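## Task

Place the thin slip sheet so it lies flat on the bottom inside the gray crate, then set the finned metal heat sink on top of that sheet with its fins pointing upward; the gray crate must end up upright and flat on the table.

## Robot and tools

ROBOT. Two arms are mounted at the table. left_arm carries a two-finger gripper and sits at about (+0.065, +0.324, +0.025) m. right_arm carries a suction cup and sits at about (-0.005, -0.307, +0.025) m. Cameras: cam_high, cam_low, cam_left_wrist, cam_right_wrist, each 672x504.

FRAMES. The scene frame has its origin on the table surface midway between the arms, +z up, +x out over the table, and +y toward left_arm. Reported positions (metres) and quaternions (wxyz) are in the scene frame and can be off by a few centimetres. Commanded offsets are not: they run along the current Hand target's own axes. The gripper's fingers point along its +z and close along its y. Its reported point lies between the closed pads; closed fingertips extend about 19 mm past it. For right_arm the reported point is the centre of the cup rim (41 mm wide), and the cup faces along its +z. The tool body widens to about 9 cm sideways from about 3 cm behind the rim.

THE 16-NUMBER ROW. Every command row holds both arms, always 16 numbers, each in [-1, 1], in this order: left dx, dy, dz, rx, ry, rz, gripper position, force_limit, speed; then right dx, dy, dz, rx, ry, rz, suction. The six pose numbers per arm are an offset (not a pose) from that arm's Hand target as it stood when the action or move began, in the Hand target's own axes; 1.0 equals 0.6 m for dx-dz and 180 degrees for rx-rz, and rx, ry, rz form one rotation vector. All rows in one action or one move list are measured from that same start, not chained. Six zeros re-request the current Hand target. The other numbers are absolute settings, not offsets: position +1 is 85 mm open, about -0.8 puts the pads together, -1 closes until blocked; force_limit and speed (both start at +1) set grip strength and closing rate (about 20 to 150 mm/s). Suction above 0.01 is on, at or below is off. Resend the last gripper and suction values to keep them; 0 there is a real command.

TOOLS.
execute_actions(actions, cameras): actions is a list of actions; each action is a list of up to 15 rows, each row one step of 1/30 s; missing rows repeat the last, so every action lasts 15 steps (0.5 s). An empty list just reports state and images.
move(target, speed, blend, stop_force, zero, blocking, cameras): straight-line motion. target is one 16-number row or a list of up to 15 rows, all offsets from the same Hand targets. speed in m/s, 0.002 to 1 (default 0.25), one value or one per target; turning rate is capped at twice it in rad/s. blend in metres rounds corners in a list. stop_force in N, 12 to 80, shared by both arms, ends an arm's path when it feels that much push along its travel; use it only slowly, not while rotating, and never when backing off a contact. zero (default true) re-zeros the force before the move. blocking=false returns early but cannot go with stop_force. Moves do not avoid obstacles or the other arm; a total over 10 s gets cut short.
wait(seconds 0 to 10, cameras): lets time pass holding the last command.
stop(cameras): brakes a running move.
zoom_image(camera, region=[x0,y0,x1,y1] pixels, at most 504x504): closer look at the latest image of that camera.
read_manual(section): licence texts only.
finished_scene(scene): ends the current scene, given its number; irreversible.

CONTROL BEHAVIOUR. Each step the commanded pose is clipped to within 70 mm and 16 degrees of the measured pose, so a big offset may need several actions. The arm often stops short of its Hand target; send the remaining distance as a new offset. To stop pressing on something, command the target back beyond the end effector.

RESULTS. Each result gives per arm the end_effector_position, end_effector_quat_wxyz, Hand target, joint velocities ("within noise" means still) and Flange force along the tool axes ("no reading" when unavailable). Gripper: object_status 0 moving, 1 blocked while opening, 2 blocked while closing (a real grip), 3 reached the requested opening or pads met; position_measured in counts (3 open, about 78 = 60 mm, 130 = 40 mm, 180 = 20 mm, 230 pads together). Suction: suction_measured near 0 means no seal, 0.83+ a tight seal; part_present turns 1 at 0.50 and back to 0 below 0.45. A move adds a "move:" line stating how it ended (done, off_target, moving, held, fault...) and any limits (paced = clipped, held = steps withheld). MOTOR HOT warns of overheating.

GRASPING. To grip, send position -1, hold it, confirm object_status 2. Press the cup so its whole rim sits on a smooth flat face, away from holes and edges; a held part rides up to 16 mm closer to the tool. To release, set the part on its support first, then switch suction off, and move 22 mm away before assuming it is free.

AVOID. Dropping parts or releasing them while moving; fast impacts or heavy pressing; gripping hard on a part still resting on something; heavy or fast-swung loads on the gripper; the two arms touching each other. A target only slightly beyond a firm contact can trigger a fault stop (150 N outside force or a joint torque limit: 140 N m for the three big joints, 35.2 for the wrist joints), freezing that arm for 10 s. Long stretched-out holds or pushing at unreachable poses overheat motors and lock the arm for 30 s or more. Anything falling or left off the table fails the task. Loose objects may occasionally get nudged by something.

Each tool is called after "Request:" as name([rows], argument=value, ...), one row to a line, values as JSON.

## Session

Request:
execute_actions(actions=[])

Scene clock: 0.00 s.
left_arm: end_effector_position=(+0.0695, +0.6129, +0.3741) position_measured=3 object_status=3 end_effector_quat_wxyz=(-0.564, +0.059, +0.790, +0.231) | right_arm: end_effector_position=(+0.1210, -0.2609, +0.1723) suction_measured=0.00 part_present=0 end_effector_quat_wxyz=(-0.036, +0.197, +0.914, +0.353)
Joint positions: left_arm=[0.642 -0.268 -0.333 -1.253 -2.002 -1.059] | right_arm=[-0.383 -0.707 -0.813 -0.699 -1.668 -0.041]
Joint velocities: within noise
Flange force (N): no reading
Hand target: left_arm +0.0695, +0.6129, +0.3741; -0.564, +0.059, +0.790, +0.231 | right_arm +0.1210, -0.2609, +0.1723; -0.036, +0.197, +0.914, +0.353

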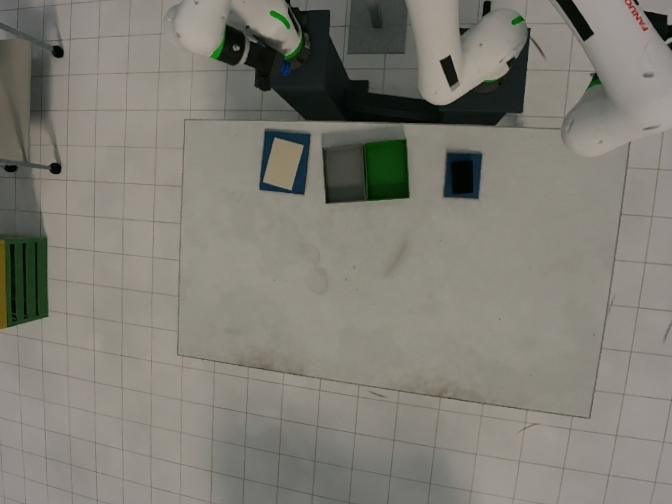

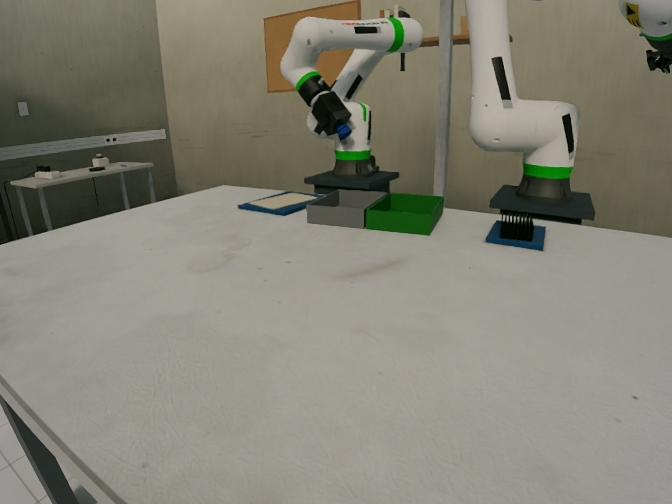

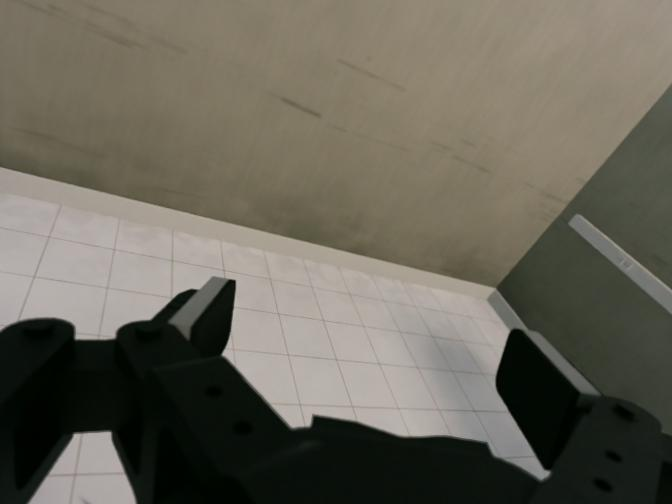

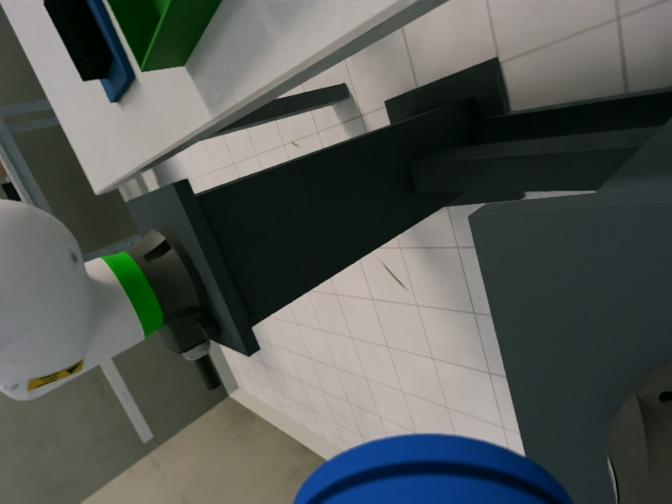

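Request:
zoom_image(camera="cam_high", region=[240, 110, 420, 220])

Request:
zoom_image(camera="cam_high", region=[430, 140, 500, 210])

Request:
zoom_image(camera="cam_low", region=[220, 170, 460, 250])

Request:
zoom_image(camera="cam_low", region=[470, 200, 560, 260])

Scaled by 2.800 from the camera's 672x504 image, which has a finer 960x720 frame.

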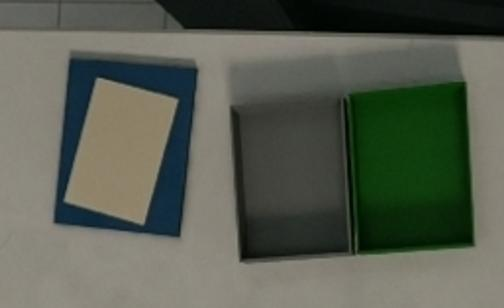

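Scaled by 7.200 from the camera's 672x504 image, which has a finer 960x720 frame.

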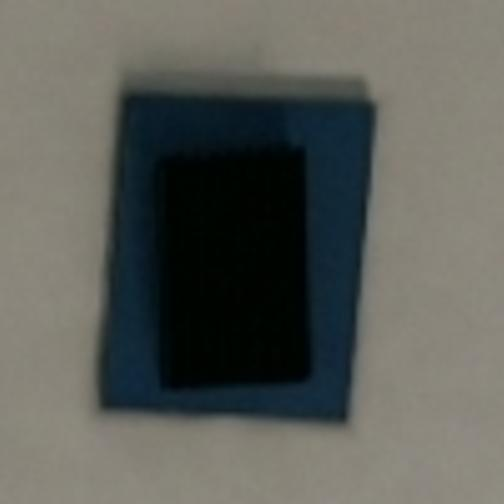

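Scaled by 2.100 from the camera's 672x504 image, which has a finer 960x720 frame.

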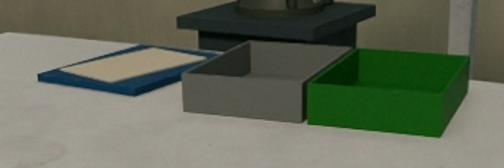

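Scaled by 5.600 from the camera's 672x504 image, which has a finer 960x720 frame.

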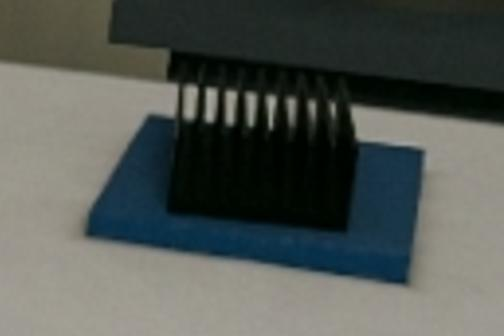

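Request:
move(target=[-0.287,-0.340,-0.618,0.158,-0.387,-0.0405,1,-0.5,0,-0.506,0.534,-0.084,0.2313,-0.0236,-0.1291,0], speed=0.3)

Scene clock: 6.73 s.
left_arm: end_effector_position=(+0.3790, +0.3008, +0.2497) position_measured=3 object_status=3 end_effector_quat_wxyz=(+0.000, +0.001, +1.000, +0.001) | right_arm: end_effector_position=(+0.5200, -0.1800, +0.3501) suction_measured=0.00 part_present=0 end_effector_quat_wxyz=(+0.000, +0.000, +1.000, +0.001)
Joint positions: left_arm=[0.353 -0.354 -0.429 -0.001 -1.494 -0.352] | right_arm=[0.476 0.236 0.321 -0.001 -1.656 -0.479]
Joint velocities: within noise
Flange force (N): left_arm=[-1.9 0.2 1.5] | right_arm=[7.5 -0.3 -0.8]
Hand target: left_arm +0.3790, +0.3008, +0.2497; +0.000, +0.001, +1.000, +0.001 | right_arm +0.5200, -0.1800, +0.3501; +0.000, +0.000, +1.000, +0.001
Off the commanded pose: left_arm 0.000 m, 0 deg | right_arm 0.000 m, 0 deg.
move: done
camera_calibration:
cam_left_wrist: T_world_to_cam=[[-0.182222, 0.983147, -0.0147071, -0.211145], [0.951493, 0.180087, 0.249459, -0.451267], [0.247904, 0.0314631, -0.968274, 0.27158], [0, 0, 0, 1]] pos_world=[0.323576, 0.280309, 0.372431]
cam_right_wrist: T_world_to_cam=[[0.072908, -0.993957, -0.0820606, -0.177372], [-0.918798, -0.0989432, 0.382127, 0.372804], [-0.387937, 0.047537, -0.920459, 0.592225], [0, 0, 0, 1]] pos_world=[0.585209, -0.167566, 0.388105]

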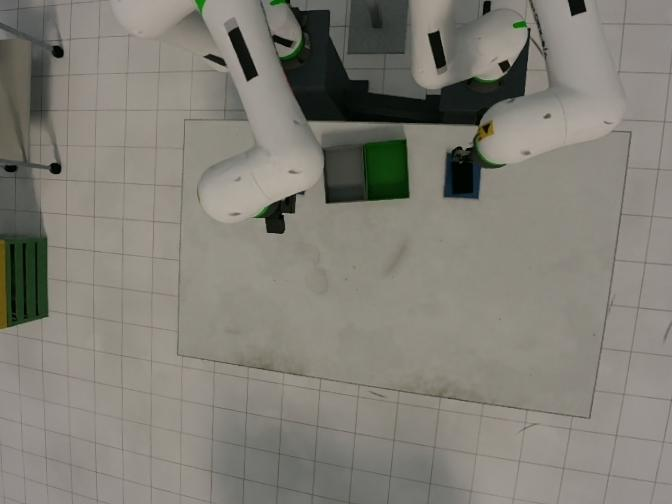

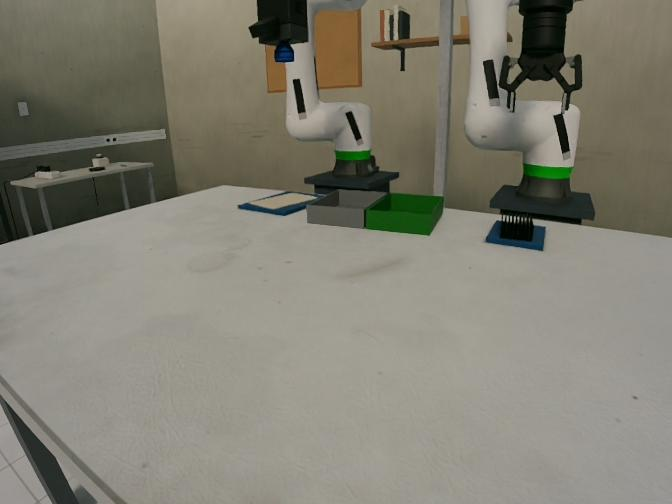

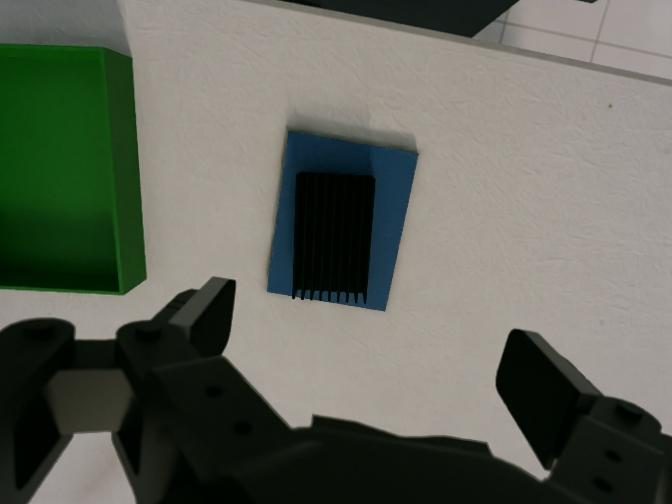

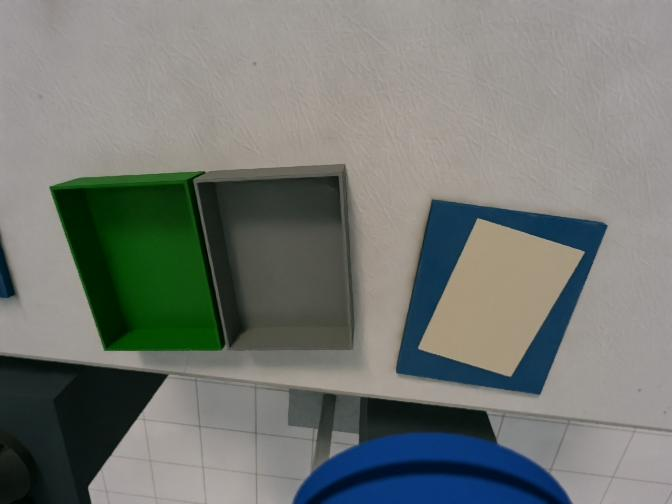

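Request:
zoom_image(camera="cam_right_wrist", region=[180, 150, 380, 360])

Request:
zoom_image(camera="cam_right_wrist", region=[390, 190, 620, 400])

Request:
zoom_image(camera="cam_left_wrist", region=[260, 120, 430, 320])

Scaled by 2.400 from the camera's 672x504 image, which has a finer 960x720 frame.

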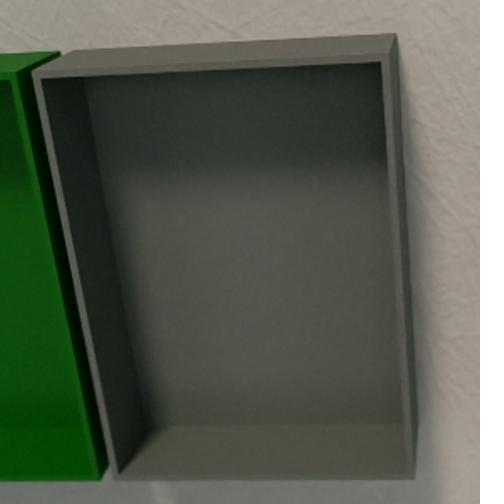

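Scaled by 2.191 from the camera's 672x504 image, which has a finer 960x720 frame.

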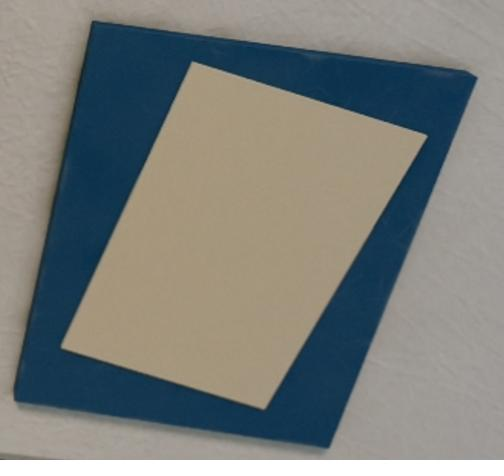

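Scaled by 2.520 from the camera's 672x504 image, which has a finer 960x720 frame.

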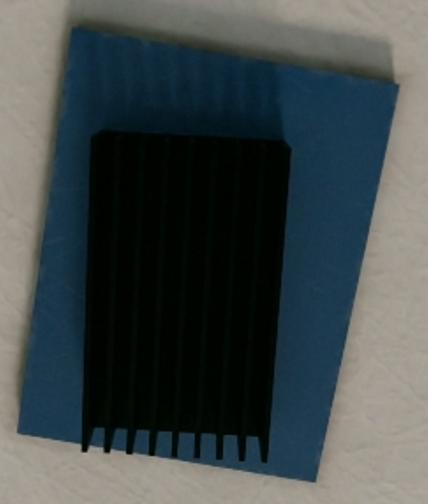

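Request:
move(target=[0,0,0,0,0,0,1,-0.5,0,0.2597,-0.2275,0.4668,0,0,0.065,0], speed=0.3)

Request:
move(target=[0,0,0,0,0,0,1,-0.5,0,0,0,0.12,0,0,0,1], speed=0.025, stop_force=12)

Scene clock: 11.60 s.
left_arm: end_effector_position=(+0.3790, +0.3008, +0.2497) position_measured=3 object_status=3 end_effector_quat_wxyz=(+0.000, +0.001, +1.000, +0.001) | right_arm: end_effector_position=(+0.3643, -0.3162, +0.0699) suction_measured=0.00 part_present=0 end_effector_quat_wxyz=(+0.000, +0.102, +0.995, +0.001)
Joint positions: left_arm=[0.353 -0.354 -0.429 -0.001 -1.494 -0.352] | right_arm=[0.33 -0.001 -0.635 -0.001 -0.936 -0.536]
Joint velocities: within noise
Flange force (N): left_arm=[-1.5 0.1 1.2] | right_arm=[8.2 2.8 -5.1]
Hand target: left_arm +0.3790, +0.3008, +0.2497; +0.000, +0.001, +1.000, +0.001 | right_arm +0.3643, -0.3162, +0.0698; +0.000, +0.102, +0.995, +0.001
Off the commanded pose: left_arm 0.000 m, 0 deg | right_arm 0.000 m, 0 deg.
move: done
camera_calibration:
cam_left_wrist: T_world_to_cam=[[-0.182222, 0.983147, -0.0147071, -0.211145], [0.951493, 0.180087, 0.249459, -0.451267], [0.247904, 0.0314631, -0.968274, 0.27158], [0, 0, 0, 1]] pos_world=[0.323576, 0.280309, 0.372431]
cam_right_wrist: T_world_to_cam=[[-0.130266, -0.988071, -0.0821325, -0.248565], [-0.919686, 0.0894691, 0.382326, 0.38316], [-0.370418, 0.12534, -0.92037, 0.298588], [0, 0, 0, 1]] pos_world=[0.430609, -0.317306, 0.107904]

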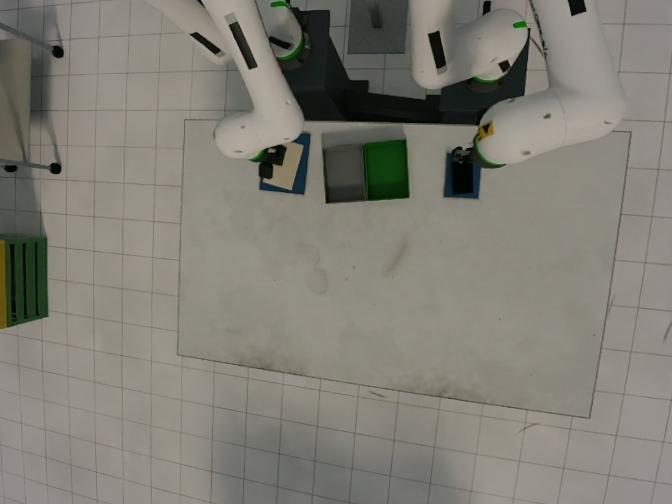

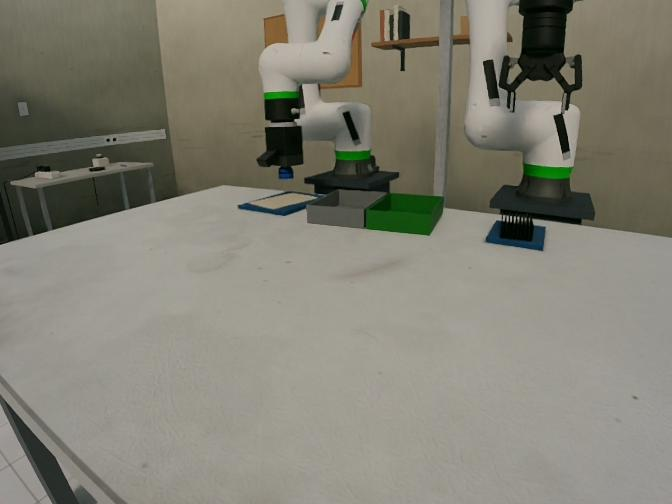

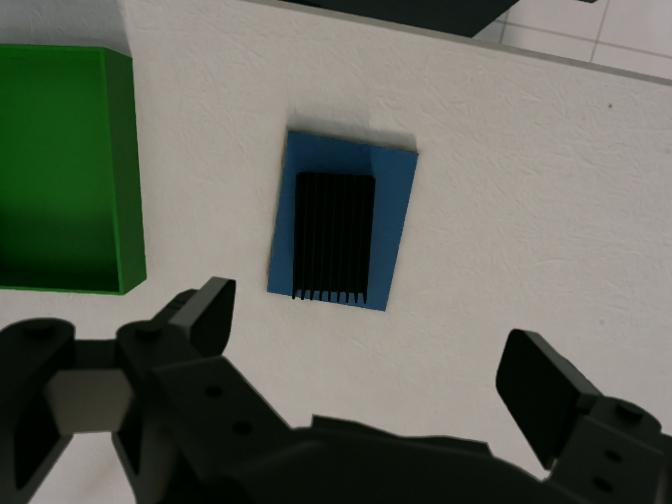

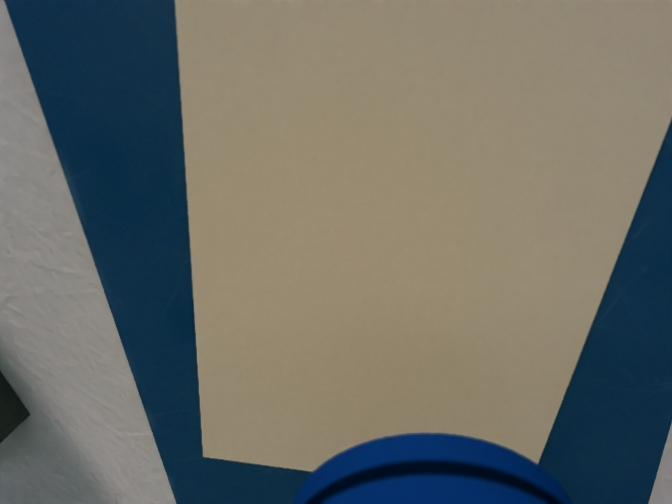

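Scene clock: 15.17 s.
left_arm: end_effector_position=(+0.3790, +0.3008, +0.2497) position_measured=3 object_status=3 end_effector_quat_wxyz=(+0.000, +0.001, +1.000, +0.001) | right_arm: end_effector_position=(+0.3643, -0.3161, -0.0022) suction_measured=0.94 part_present=1 end_effector_quat_wxyz=(+0.000, +0.102, +0.995, +0.001)
Joint positions: left_arm=[0.353 -0.354 -0.429 -0.001 -1.494 -0.352] | right_arm=[0.33 0.15 -0.697 -0.002 -0.723 -0.536]
Joint velocities: within noise
Flange force (N): left_arm=[-1.8 0.1 1.3] | right_arm=[7.9 2.8 -6.5]
Hand target: left_arm +0.3790, +0.3008, +0.2497; +0.000, +0.001, +1.000, +0.001 | right_arm +0.3643, -0.3161, -0.0022; +0.000, +0.102, +0.995, +0.001
Off the commanded pose: left_arm 0.000 m, 0 deg | right_arm 0.000 m, 0 deg.
move: done
camera_calibration:
cam_left_wrist: T_world_to_cam=[[-0.182222, 0.983147, -0.0147071, -0.211145], [0.951493, 0.180087, 0.249459, -0.451267], [0.247904, 0.0314631, -0.968274, 0.27158], [0, 0, 0, 1]] pos_world=[0.323576, 0.280309, 0.372431]
cam_right_wrist: T_world_to_cam=[[-0.130266, -0.988071, -0.0821325, -0.25438], [-0.919686, 0.0894691, 0.382326, 0.410678], [-0.370418, 0.12534, -0.92037, 0.232309], [0, 0, 0, 1]] pos_world=[0.430609, -0.317206, 0.035904]

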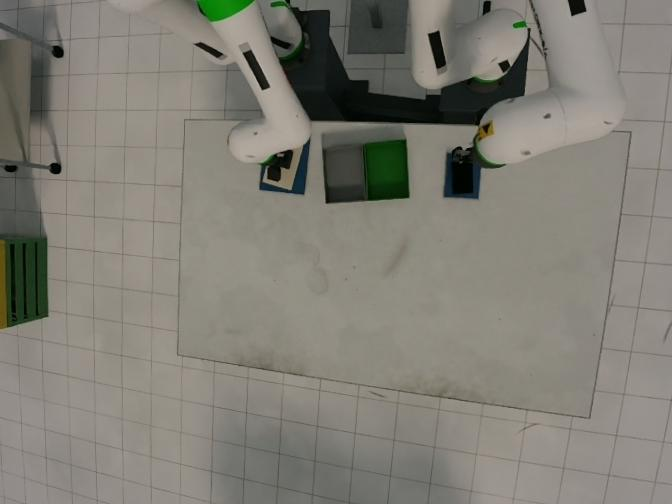

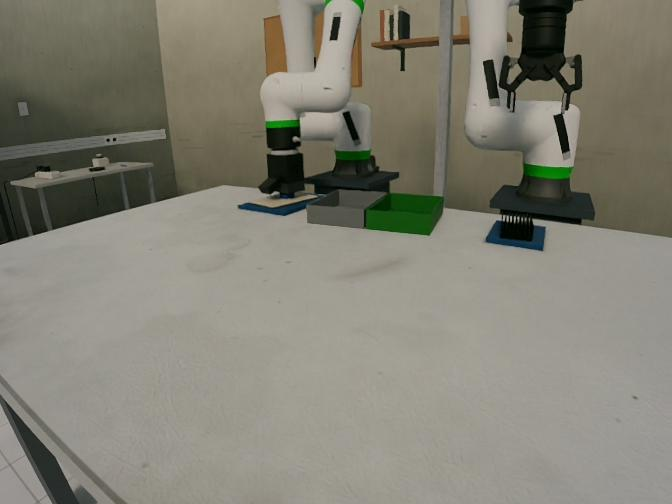

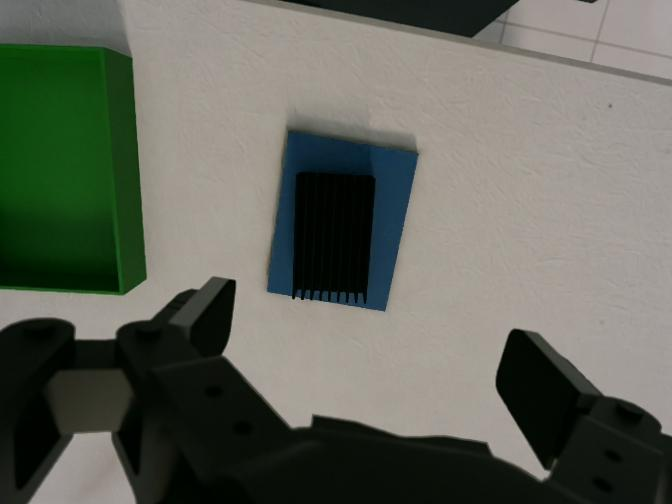

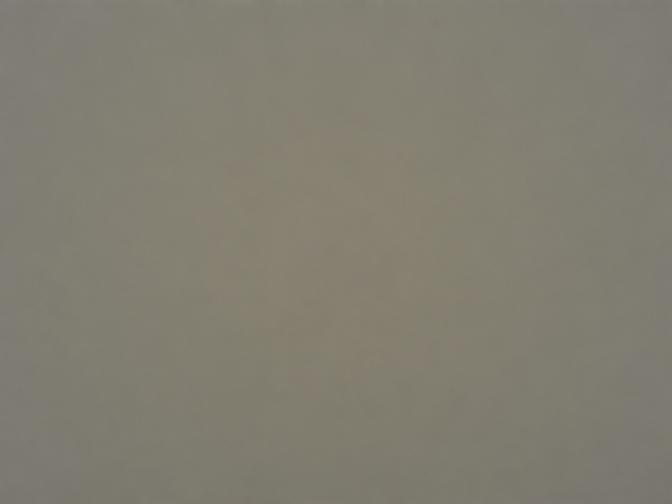

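Request:
move([
  [0,0,0,0,0,0,1,-0.5,0,0,0,-0.15,0,0,0,1],
  [-0.0292,-0.0218,0.1667,0,0,-0.043,1,-0.5,0,0.0236,0.3624,-0.2,0,0,-0.11,1],
], speed=[0.1,0.2], blend=[0.03,0])

Scene clock: 18.97 s.
left_arm: end_effector_position=(+0.3966, +0.2878, +0.1496) position_measured=3 object_status=3 end_effector_quat_wxyz=(+0.000, -0.067, +0.998, +0.001) | right_arm: end_effector_position=(+0.3945, -0.1005, +0.1181) suction_measured=0.94 part_present=1 end_effector_quat_wxyz=(+0.000, -0.071, +0.997, +0.001)
Joint positions: left_arm=[0.293 -0.239 -0.586 -0.001 -1.223 -0.156] | right_arm=[0.766 0.126 -0.367 -0.001 -1.077 -0.627]
Joint velocities: within noise
Flange force (N): left_arm=[-1.6 0.0 1.4] | right_arm=[8.2 0.5 -3.2]
Hand target: left_arm +0.3966, +0.2878, +0.1496; +0.000, -0.067, +0.998, +0.001 | right_arm +0.3944, -0.1005, +0.1181; +0.000, -0.071, +0.997, +0.001
Off the commanded pose: left_arm 0.000 m, 0 deg | right_arm 0.000 m, 0 deg.
move: done
camera_calibration:
cam_left_wrist: T_world_to_cam=[[-0.312991, 0.94964, -0.014855, -0.135156], [0.918526, 0.30664, 0.249565, -0.464111], [0.241552, 0.0644669, -0.968244, 0.163815], [0, 0, 0, 1]] pos_world=[0.344425, 0.260104, 0.272431]
cam_right_wrist: T_world_to_cam=[[0.212101, -0.973807, -0.0819297, -0.161138], [-0.89581, -0.227247, 0.381946, 0.331955], [-0.39056, -0.00761771, -0.920546, 0.321763], [0, 0, 0, 1]] pos_world=[0.457214, -0.0790303, 0.156207]

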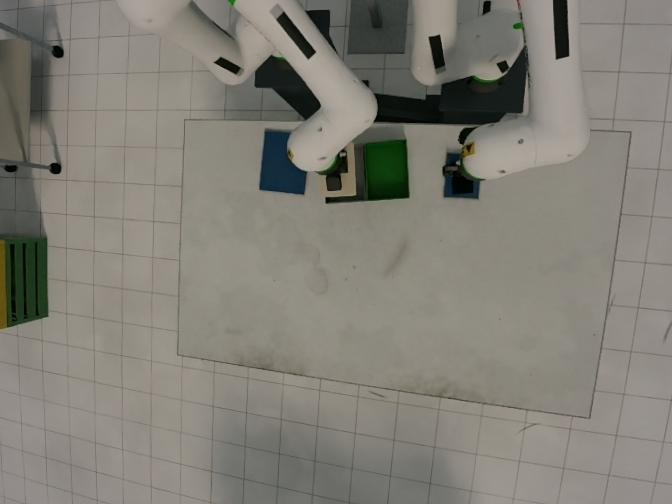

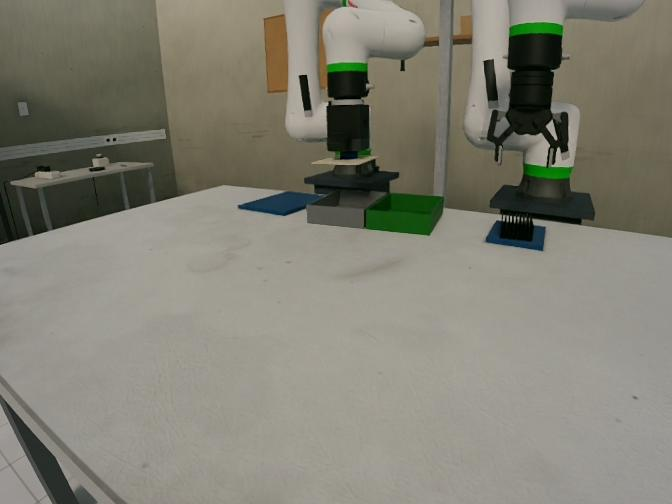

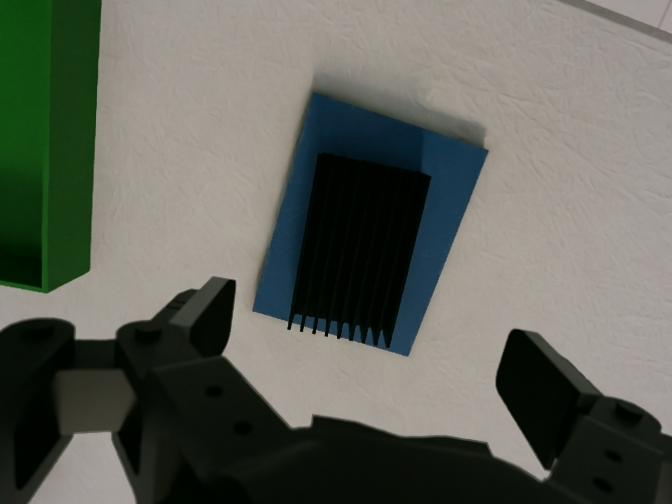

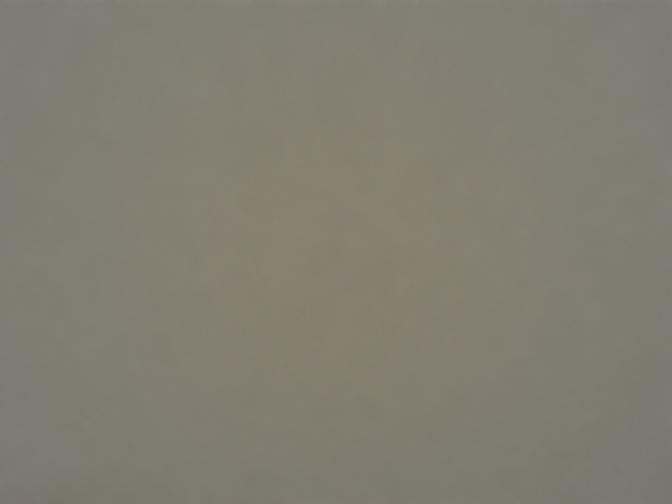

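Request:
zoom_image(camera="cam_high", region=[300, 120, 430, 220])

Request:
zoom_image(camera="cam_low", region=[290, 130, 460, 250])

Scaled by 3.877 from the camera's 672x504 image, which has a finer 960x720 frame.

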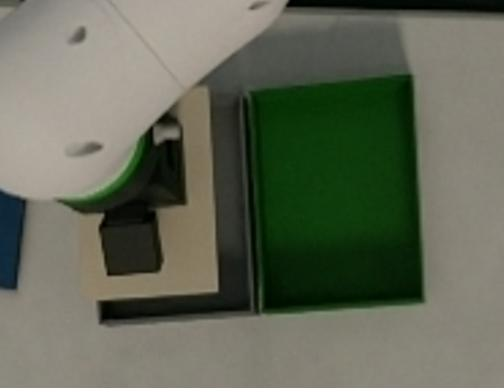

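Scaled by 2.965 from the camera's 672x504 image, which has a finer 960x720 frame.

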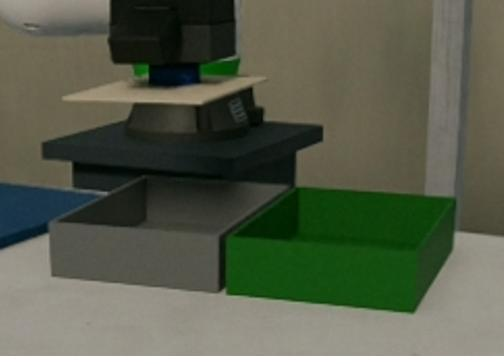

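Request:
move(target=[0,-0.0022,0.1,0,0,0,1,-0.5,0,0,0,0.1067,0,0,0,1], speed=0.12, cameras=["cam_high","cam_low"])

Request:
zoom_image(camera="cam_high", region=[310, 120, 380, 220])

Request:
zoom_image(camera="cam_low", region=[290, 150, 410, 240])

Scene clock: 21.70 s.
left_arm: end_effector_position=(+0.3968, +0.2866, +0.0896) position_measured=3 object_status=3 end_effector_quat_wxyz=(+0.000, -0.067, +0.998, +0.001) | right_arm: end_effector_position=(+0.3944, -0.1004, +0.0541) suction_measured=0.94 part_present=1 end_effector_quat_wxyz=(+0.000, -0.071, +0.997, +0.001)
Joint positions: left_arm=[0.289 -0.162 -0.679 -0.001 -1.053 -0.152] | right_arm=[0.766 0.218 -0.434 -0.001 -0.918 -0.627]
Joint velocities: within noise
Flange force (N): left_arm=[-1.5 -0.3 1.8] | right_arm=[7.5 1.3 -4.5]
Hand target: left_arm +0.3968, +0.2866, +0.0896; +0.000, -0.067, +0.998, +0.001 | right_arm +0.3944, -0.1004, +0.0541; +0.000, -0.071, +0.997, +0.001
Off the commanded pose: left_arm 0.000 m, 0 deg | right_arm 0.000 m, 0 deg.
move: done
Images, in order (width x height): cam_high 672x504, cam_low 672x504.

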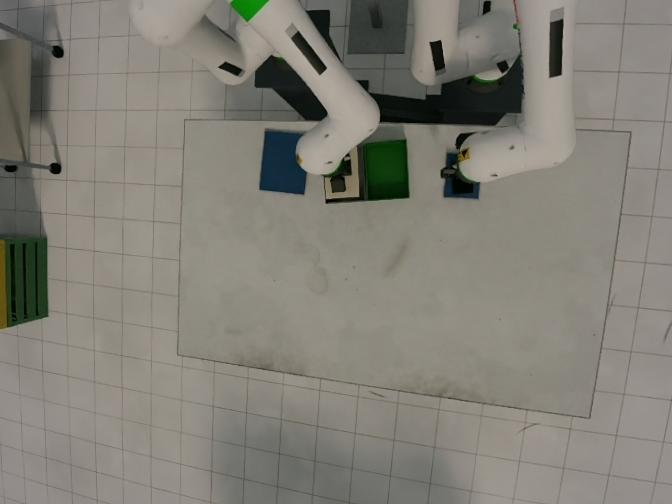

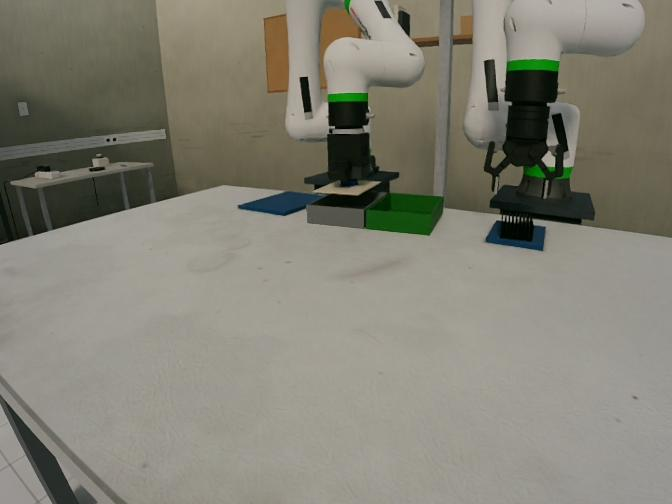

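Scaled by 5.040 from the camera's 672x504 image, which has a finer 960x720 frame.

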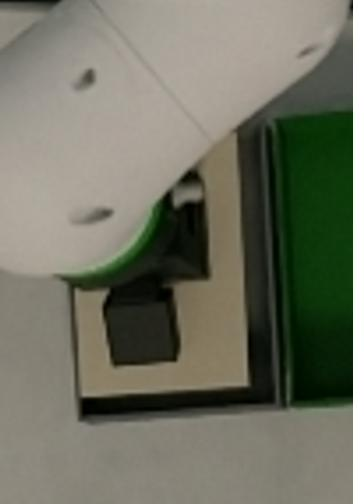

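Scaled by 4.200 from the camera's 672x504 image, which has a finer 960x720 frame.

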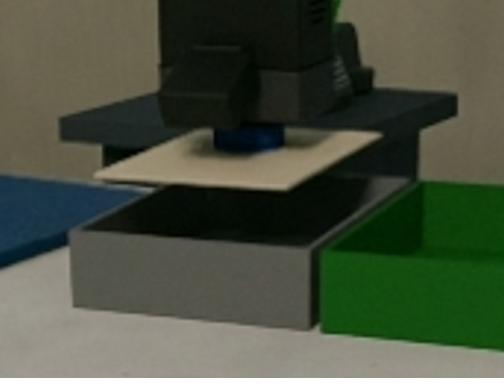

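Request:
move([
  [0,0,0,0,0,0,1,-0.5,0,-0.0053,0.0077,0,0,0,0,1],
  [0,0,0.1,0,0,0,1,-0.5,0,-0.0053,0.0077,0.055,0,0,0,1],
], speed=0.08, cameras=["cam_high","cam_low"])

Request:
zoom_image(camera="cam_high", region=[310, 120, 380, 220])

Request:
zoom_image(camera="cam_low", region=[290, 150, 410, 240])

Scene clock: 23.60 s.
left_arm: end_effector_position=(+0.3969, +0.2867, +0.0296) position_measured=3 object_status=3 end_effector_quat_wxyz=(+0.000, -0.067, +0.998, +0.001) | right_arm: end_effector_position=(+0.3969, -0.0953, +0.0211) suction_measured=0.94 part_present=1 end_effector_quat_wxyz=(+0.000, -0.071, +0.997, +0.001)
Joint positions: left_arm=[0.289 -0.051 -0.752 -0.002 -0.869 -0.152] | right_arm=[0.771 0.285 -0.447 -0.001 -0.839 -0.631]
Joint velocities: within noise
Flange force (N): left_arm=[-1.5 0.1 1.5] | right_arm=[7.1 1.2 -5.8]
Hand target: left_arm +0.3969, +0.2867, +0.0296; +0.000, -0.067, +0.998, +0.001 | right_arm +0.3969, -0.0953, +0.0211; +0.000, -0.071, +0.997, +0.001
Off the commanded pose: left_arm 0.000 m, 0 deg | right_arm 0.000 m, 0 deg.
move: done
Images, in order (width x height): cam_high 672x504, cam_low 672x504.

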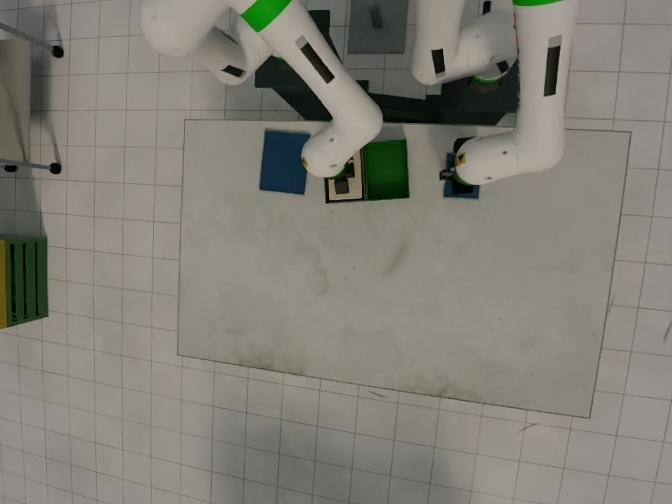

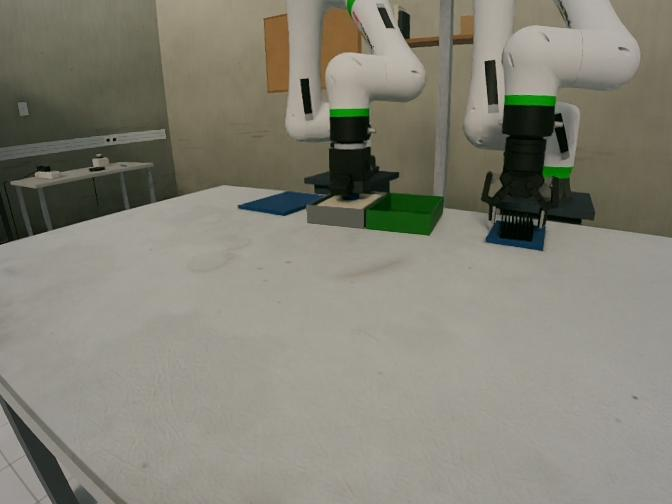

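Scaled by 5.040 from the camera's 672x504 image, which has a finer 960x720 frame.

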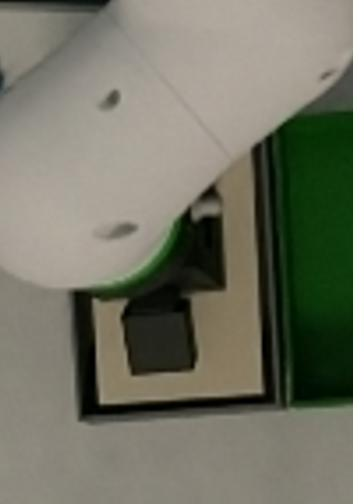

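Scaled by 4.200 from the camera's 672x504 image, which has a finer 960x720 frame.

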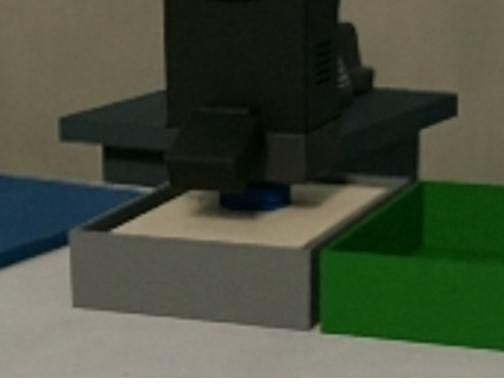

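Request:
move(target=[0,0,0,0,0,0,1,-0.5,0,0,0,0.08,0,0,0,1], speed=0.02, stop_force=12, cameras=["cam_high","cam_low"])

Scene clock: 26.23 s.
left_arm: end_effector_position=(+0.3969, +0.2867, +0.0296) position_measured=3 object_status=3 end_effector_quat_wxyz=(+0.000, -0.067, +0.998, +0.001) | right_arm: end_effector_position=(+0.3971, -0.0952, -0.0139) suction_measured=0.94 part_present=1 end_effector_quat_wxyz=(+0.000, -0.071, +0.997, +0.001)
Joint positions: left_arm=[0.289 -0.051 -0.752 -0.002 -0.869 -0.152] | right_arm=[0.771 0.351 -0.466 -0.001 -0.752 -0.631]
Joint velocities: within noise
Flange force (N): left_arm=[-1.1 -0.4 1.4] | right_arm=[10.0 -0.2 -40.1]
Hand target: left_arm +0.3969, +0.2867, +0.0296; +0.000, -0.067, +0.998, +0.001 | right_arm +0.3970, -0.0952, -0.0140; +0.000, -0.071, +0.997, +0.001 (not the last commanded pose)
Off the commanded pose: left_arm 0.000 m, 0 deg | right_arm 0.013 m, 0 deg.
move: contact (right_arm)
Images, in order (width x height): cam_high 672x504, cam_low 672x504.

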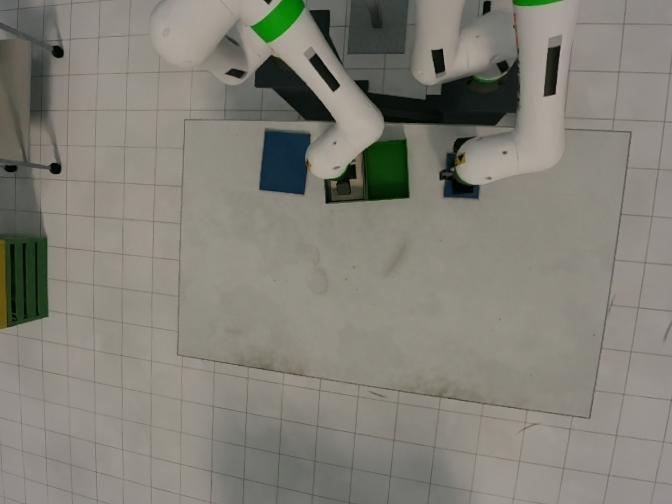

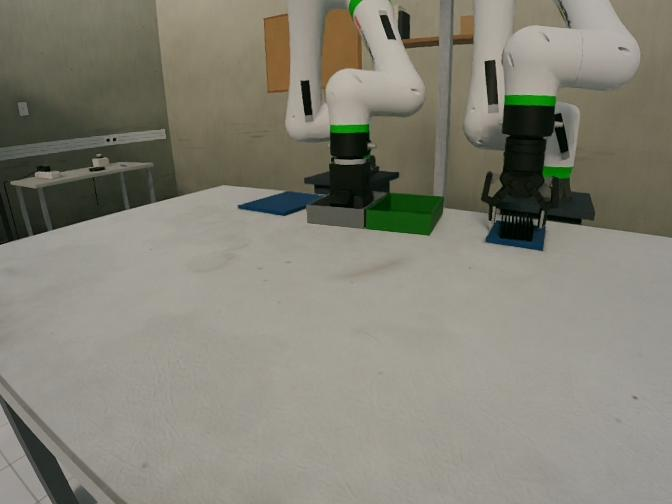

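Request:
move(target=[0,0,0,0,0,0,-1,-0.5,-0.8,0,0,-0.004,0,0,0,0], speed=0.03)

Scene clock: 27.77 s.
left_arm: end_effector_position=(+0.3969, +0.2867, +0.0296) position_measured=79 object_status=2 end_effector_quat_wxyz=(+0.000, -0.067, +0.998, +0.001) | right_arm: end_effector_position=(+0.3970, -0.0952, -0.0116) suction_measured=0.00 part_present=0 end_effector_quat_wxyz=(+0.000, -0.071, +0.997, +0.001)
Joint positions: left_arm=[0.289 -0.051 -0.752 -0.001 -0.869 -0.152] | right_arm=[0.771 0.347 -0.465 -0.001 -0.758 -0.631]
Joint velocities: within noise
Flange force (N): left_arm=[8.0 3.5 -31.1] | right_arm=[5.8 1.5 -22.8]
Hand target: left_arm +0.3969, +0.2867, +0.0296; +0.000, -0.067, +0.998, +0.001 | right_arm +0.3970, -0.0952, -0.0116; +0.000, -0.071, +0.997, +0.001
Off the commanded pose: left_arm 0.000 m, 0 deg | right_arm 0.000 m, 0 deg.
move: done
camera_calibration:
cam_left_wrist: T_world_to_cam=[[-0.312991, 0.94964, -0.014855, -0.135705], [0.918526, 0.30664, 0.249565, -0.434071], [0.241552, 0.0644669, -0.968244, 0.0476308], [0, 0, 0, 1]] pos_world=[0.344725, 0.258904, 0.152431]
cam_right_wrist: T_world_to_cam=[[0.212198, -0.973761, -0.0822316, -0.167187], [-0.895877, -0.227457, 0.381665, 0.385049], [-0.390355, -0.00731917, -0.920636, 0.203355], [0, 0, 0, 1]] pos_world=[0.459814, -0.0737297, 0.0265078]

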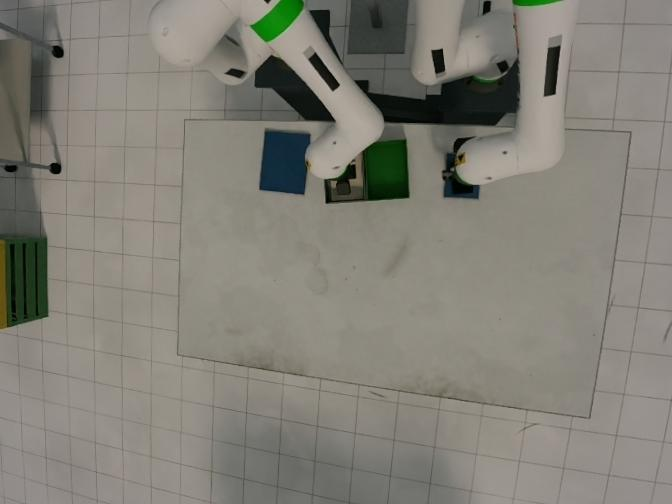

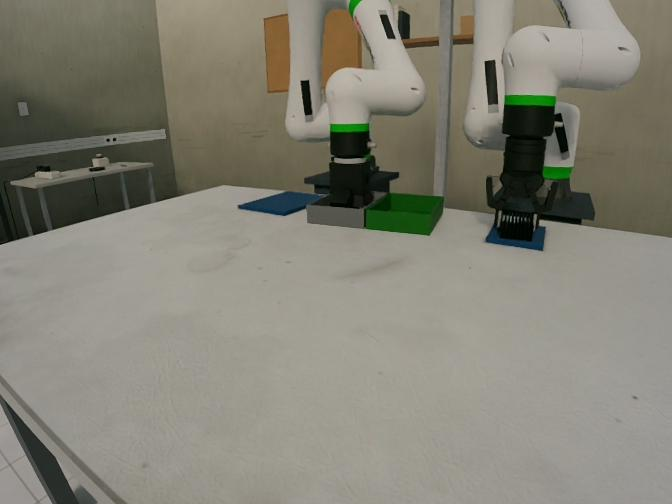

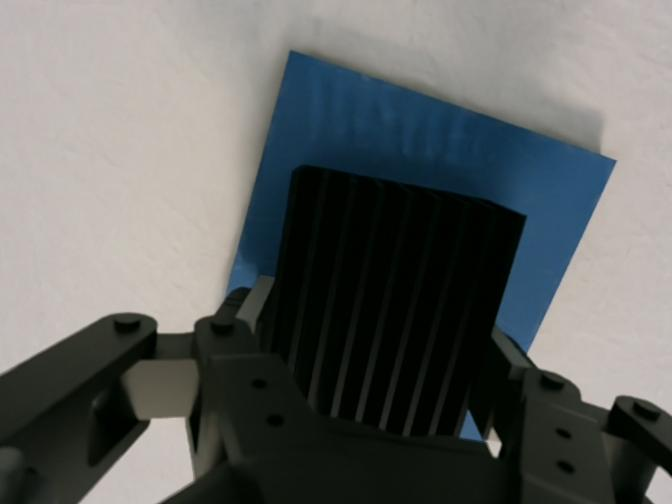

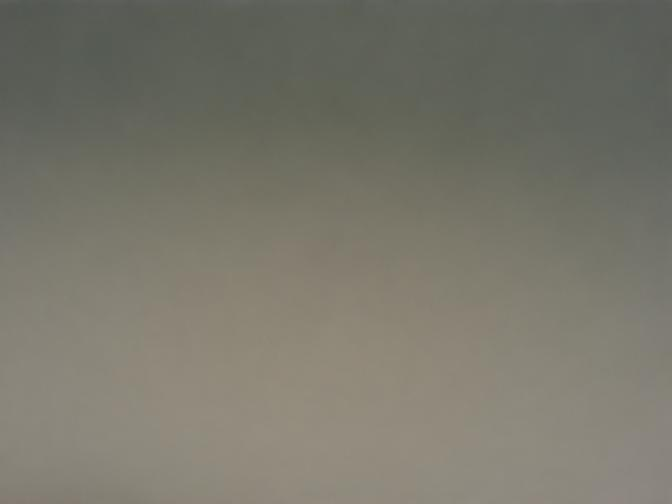

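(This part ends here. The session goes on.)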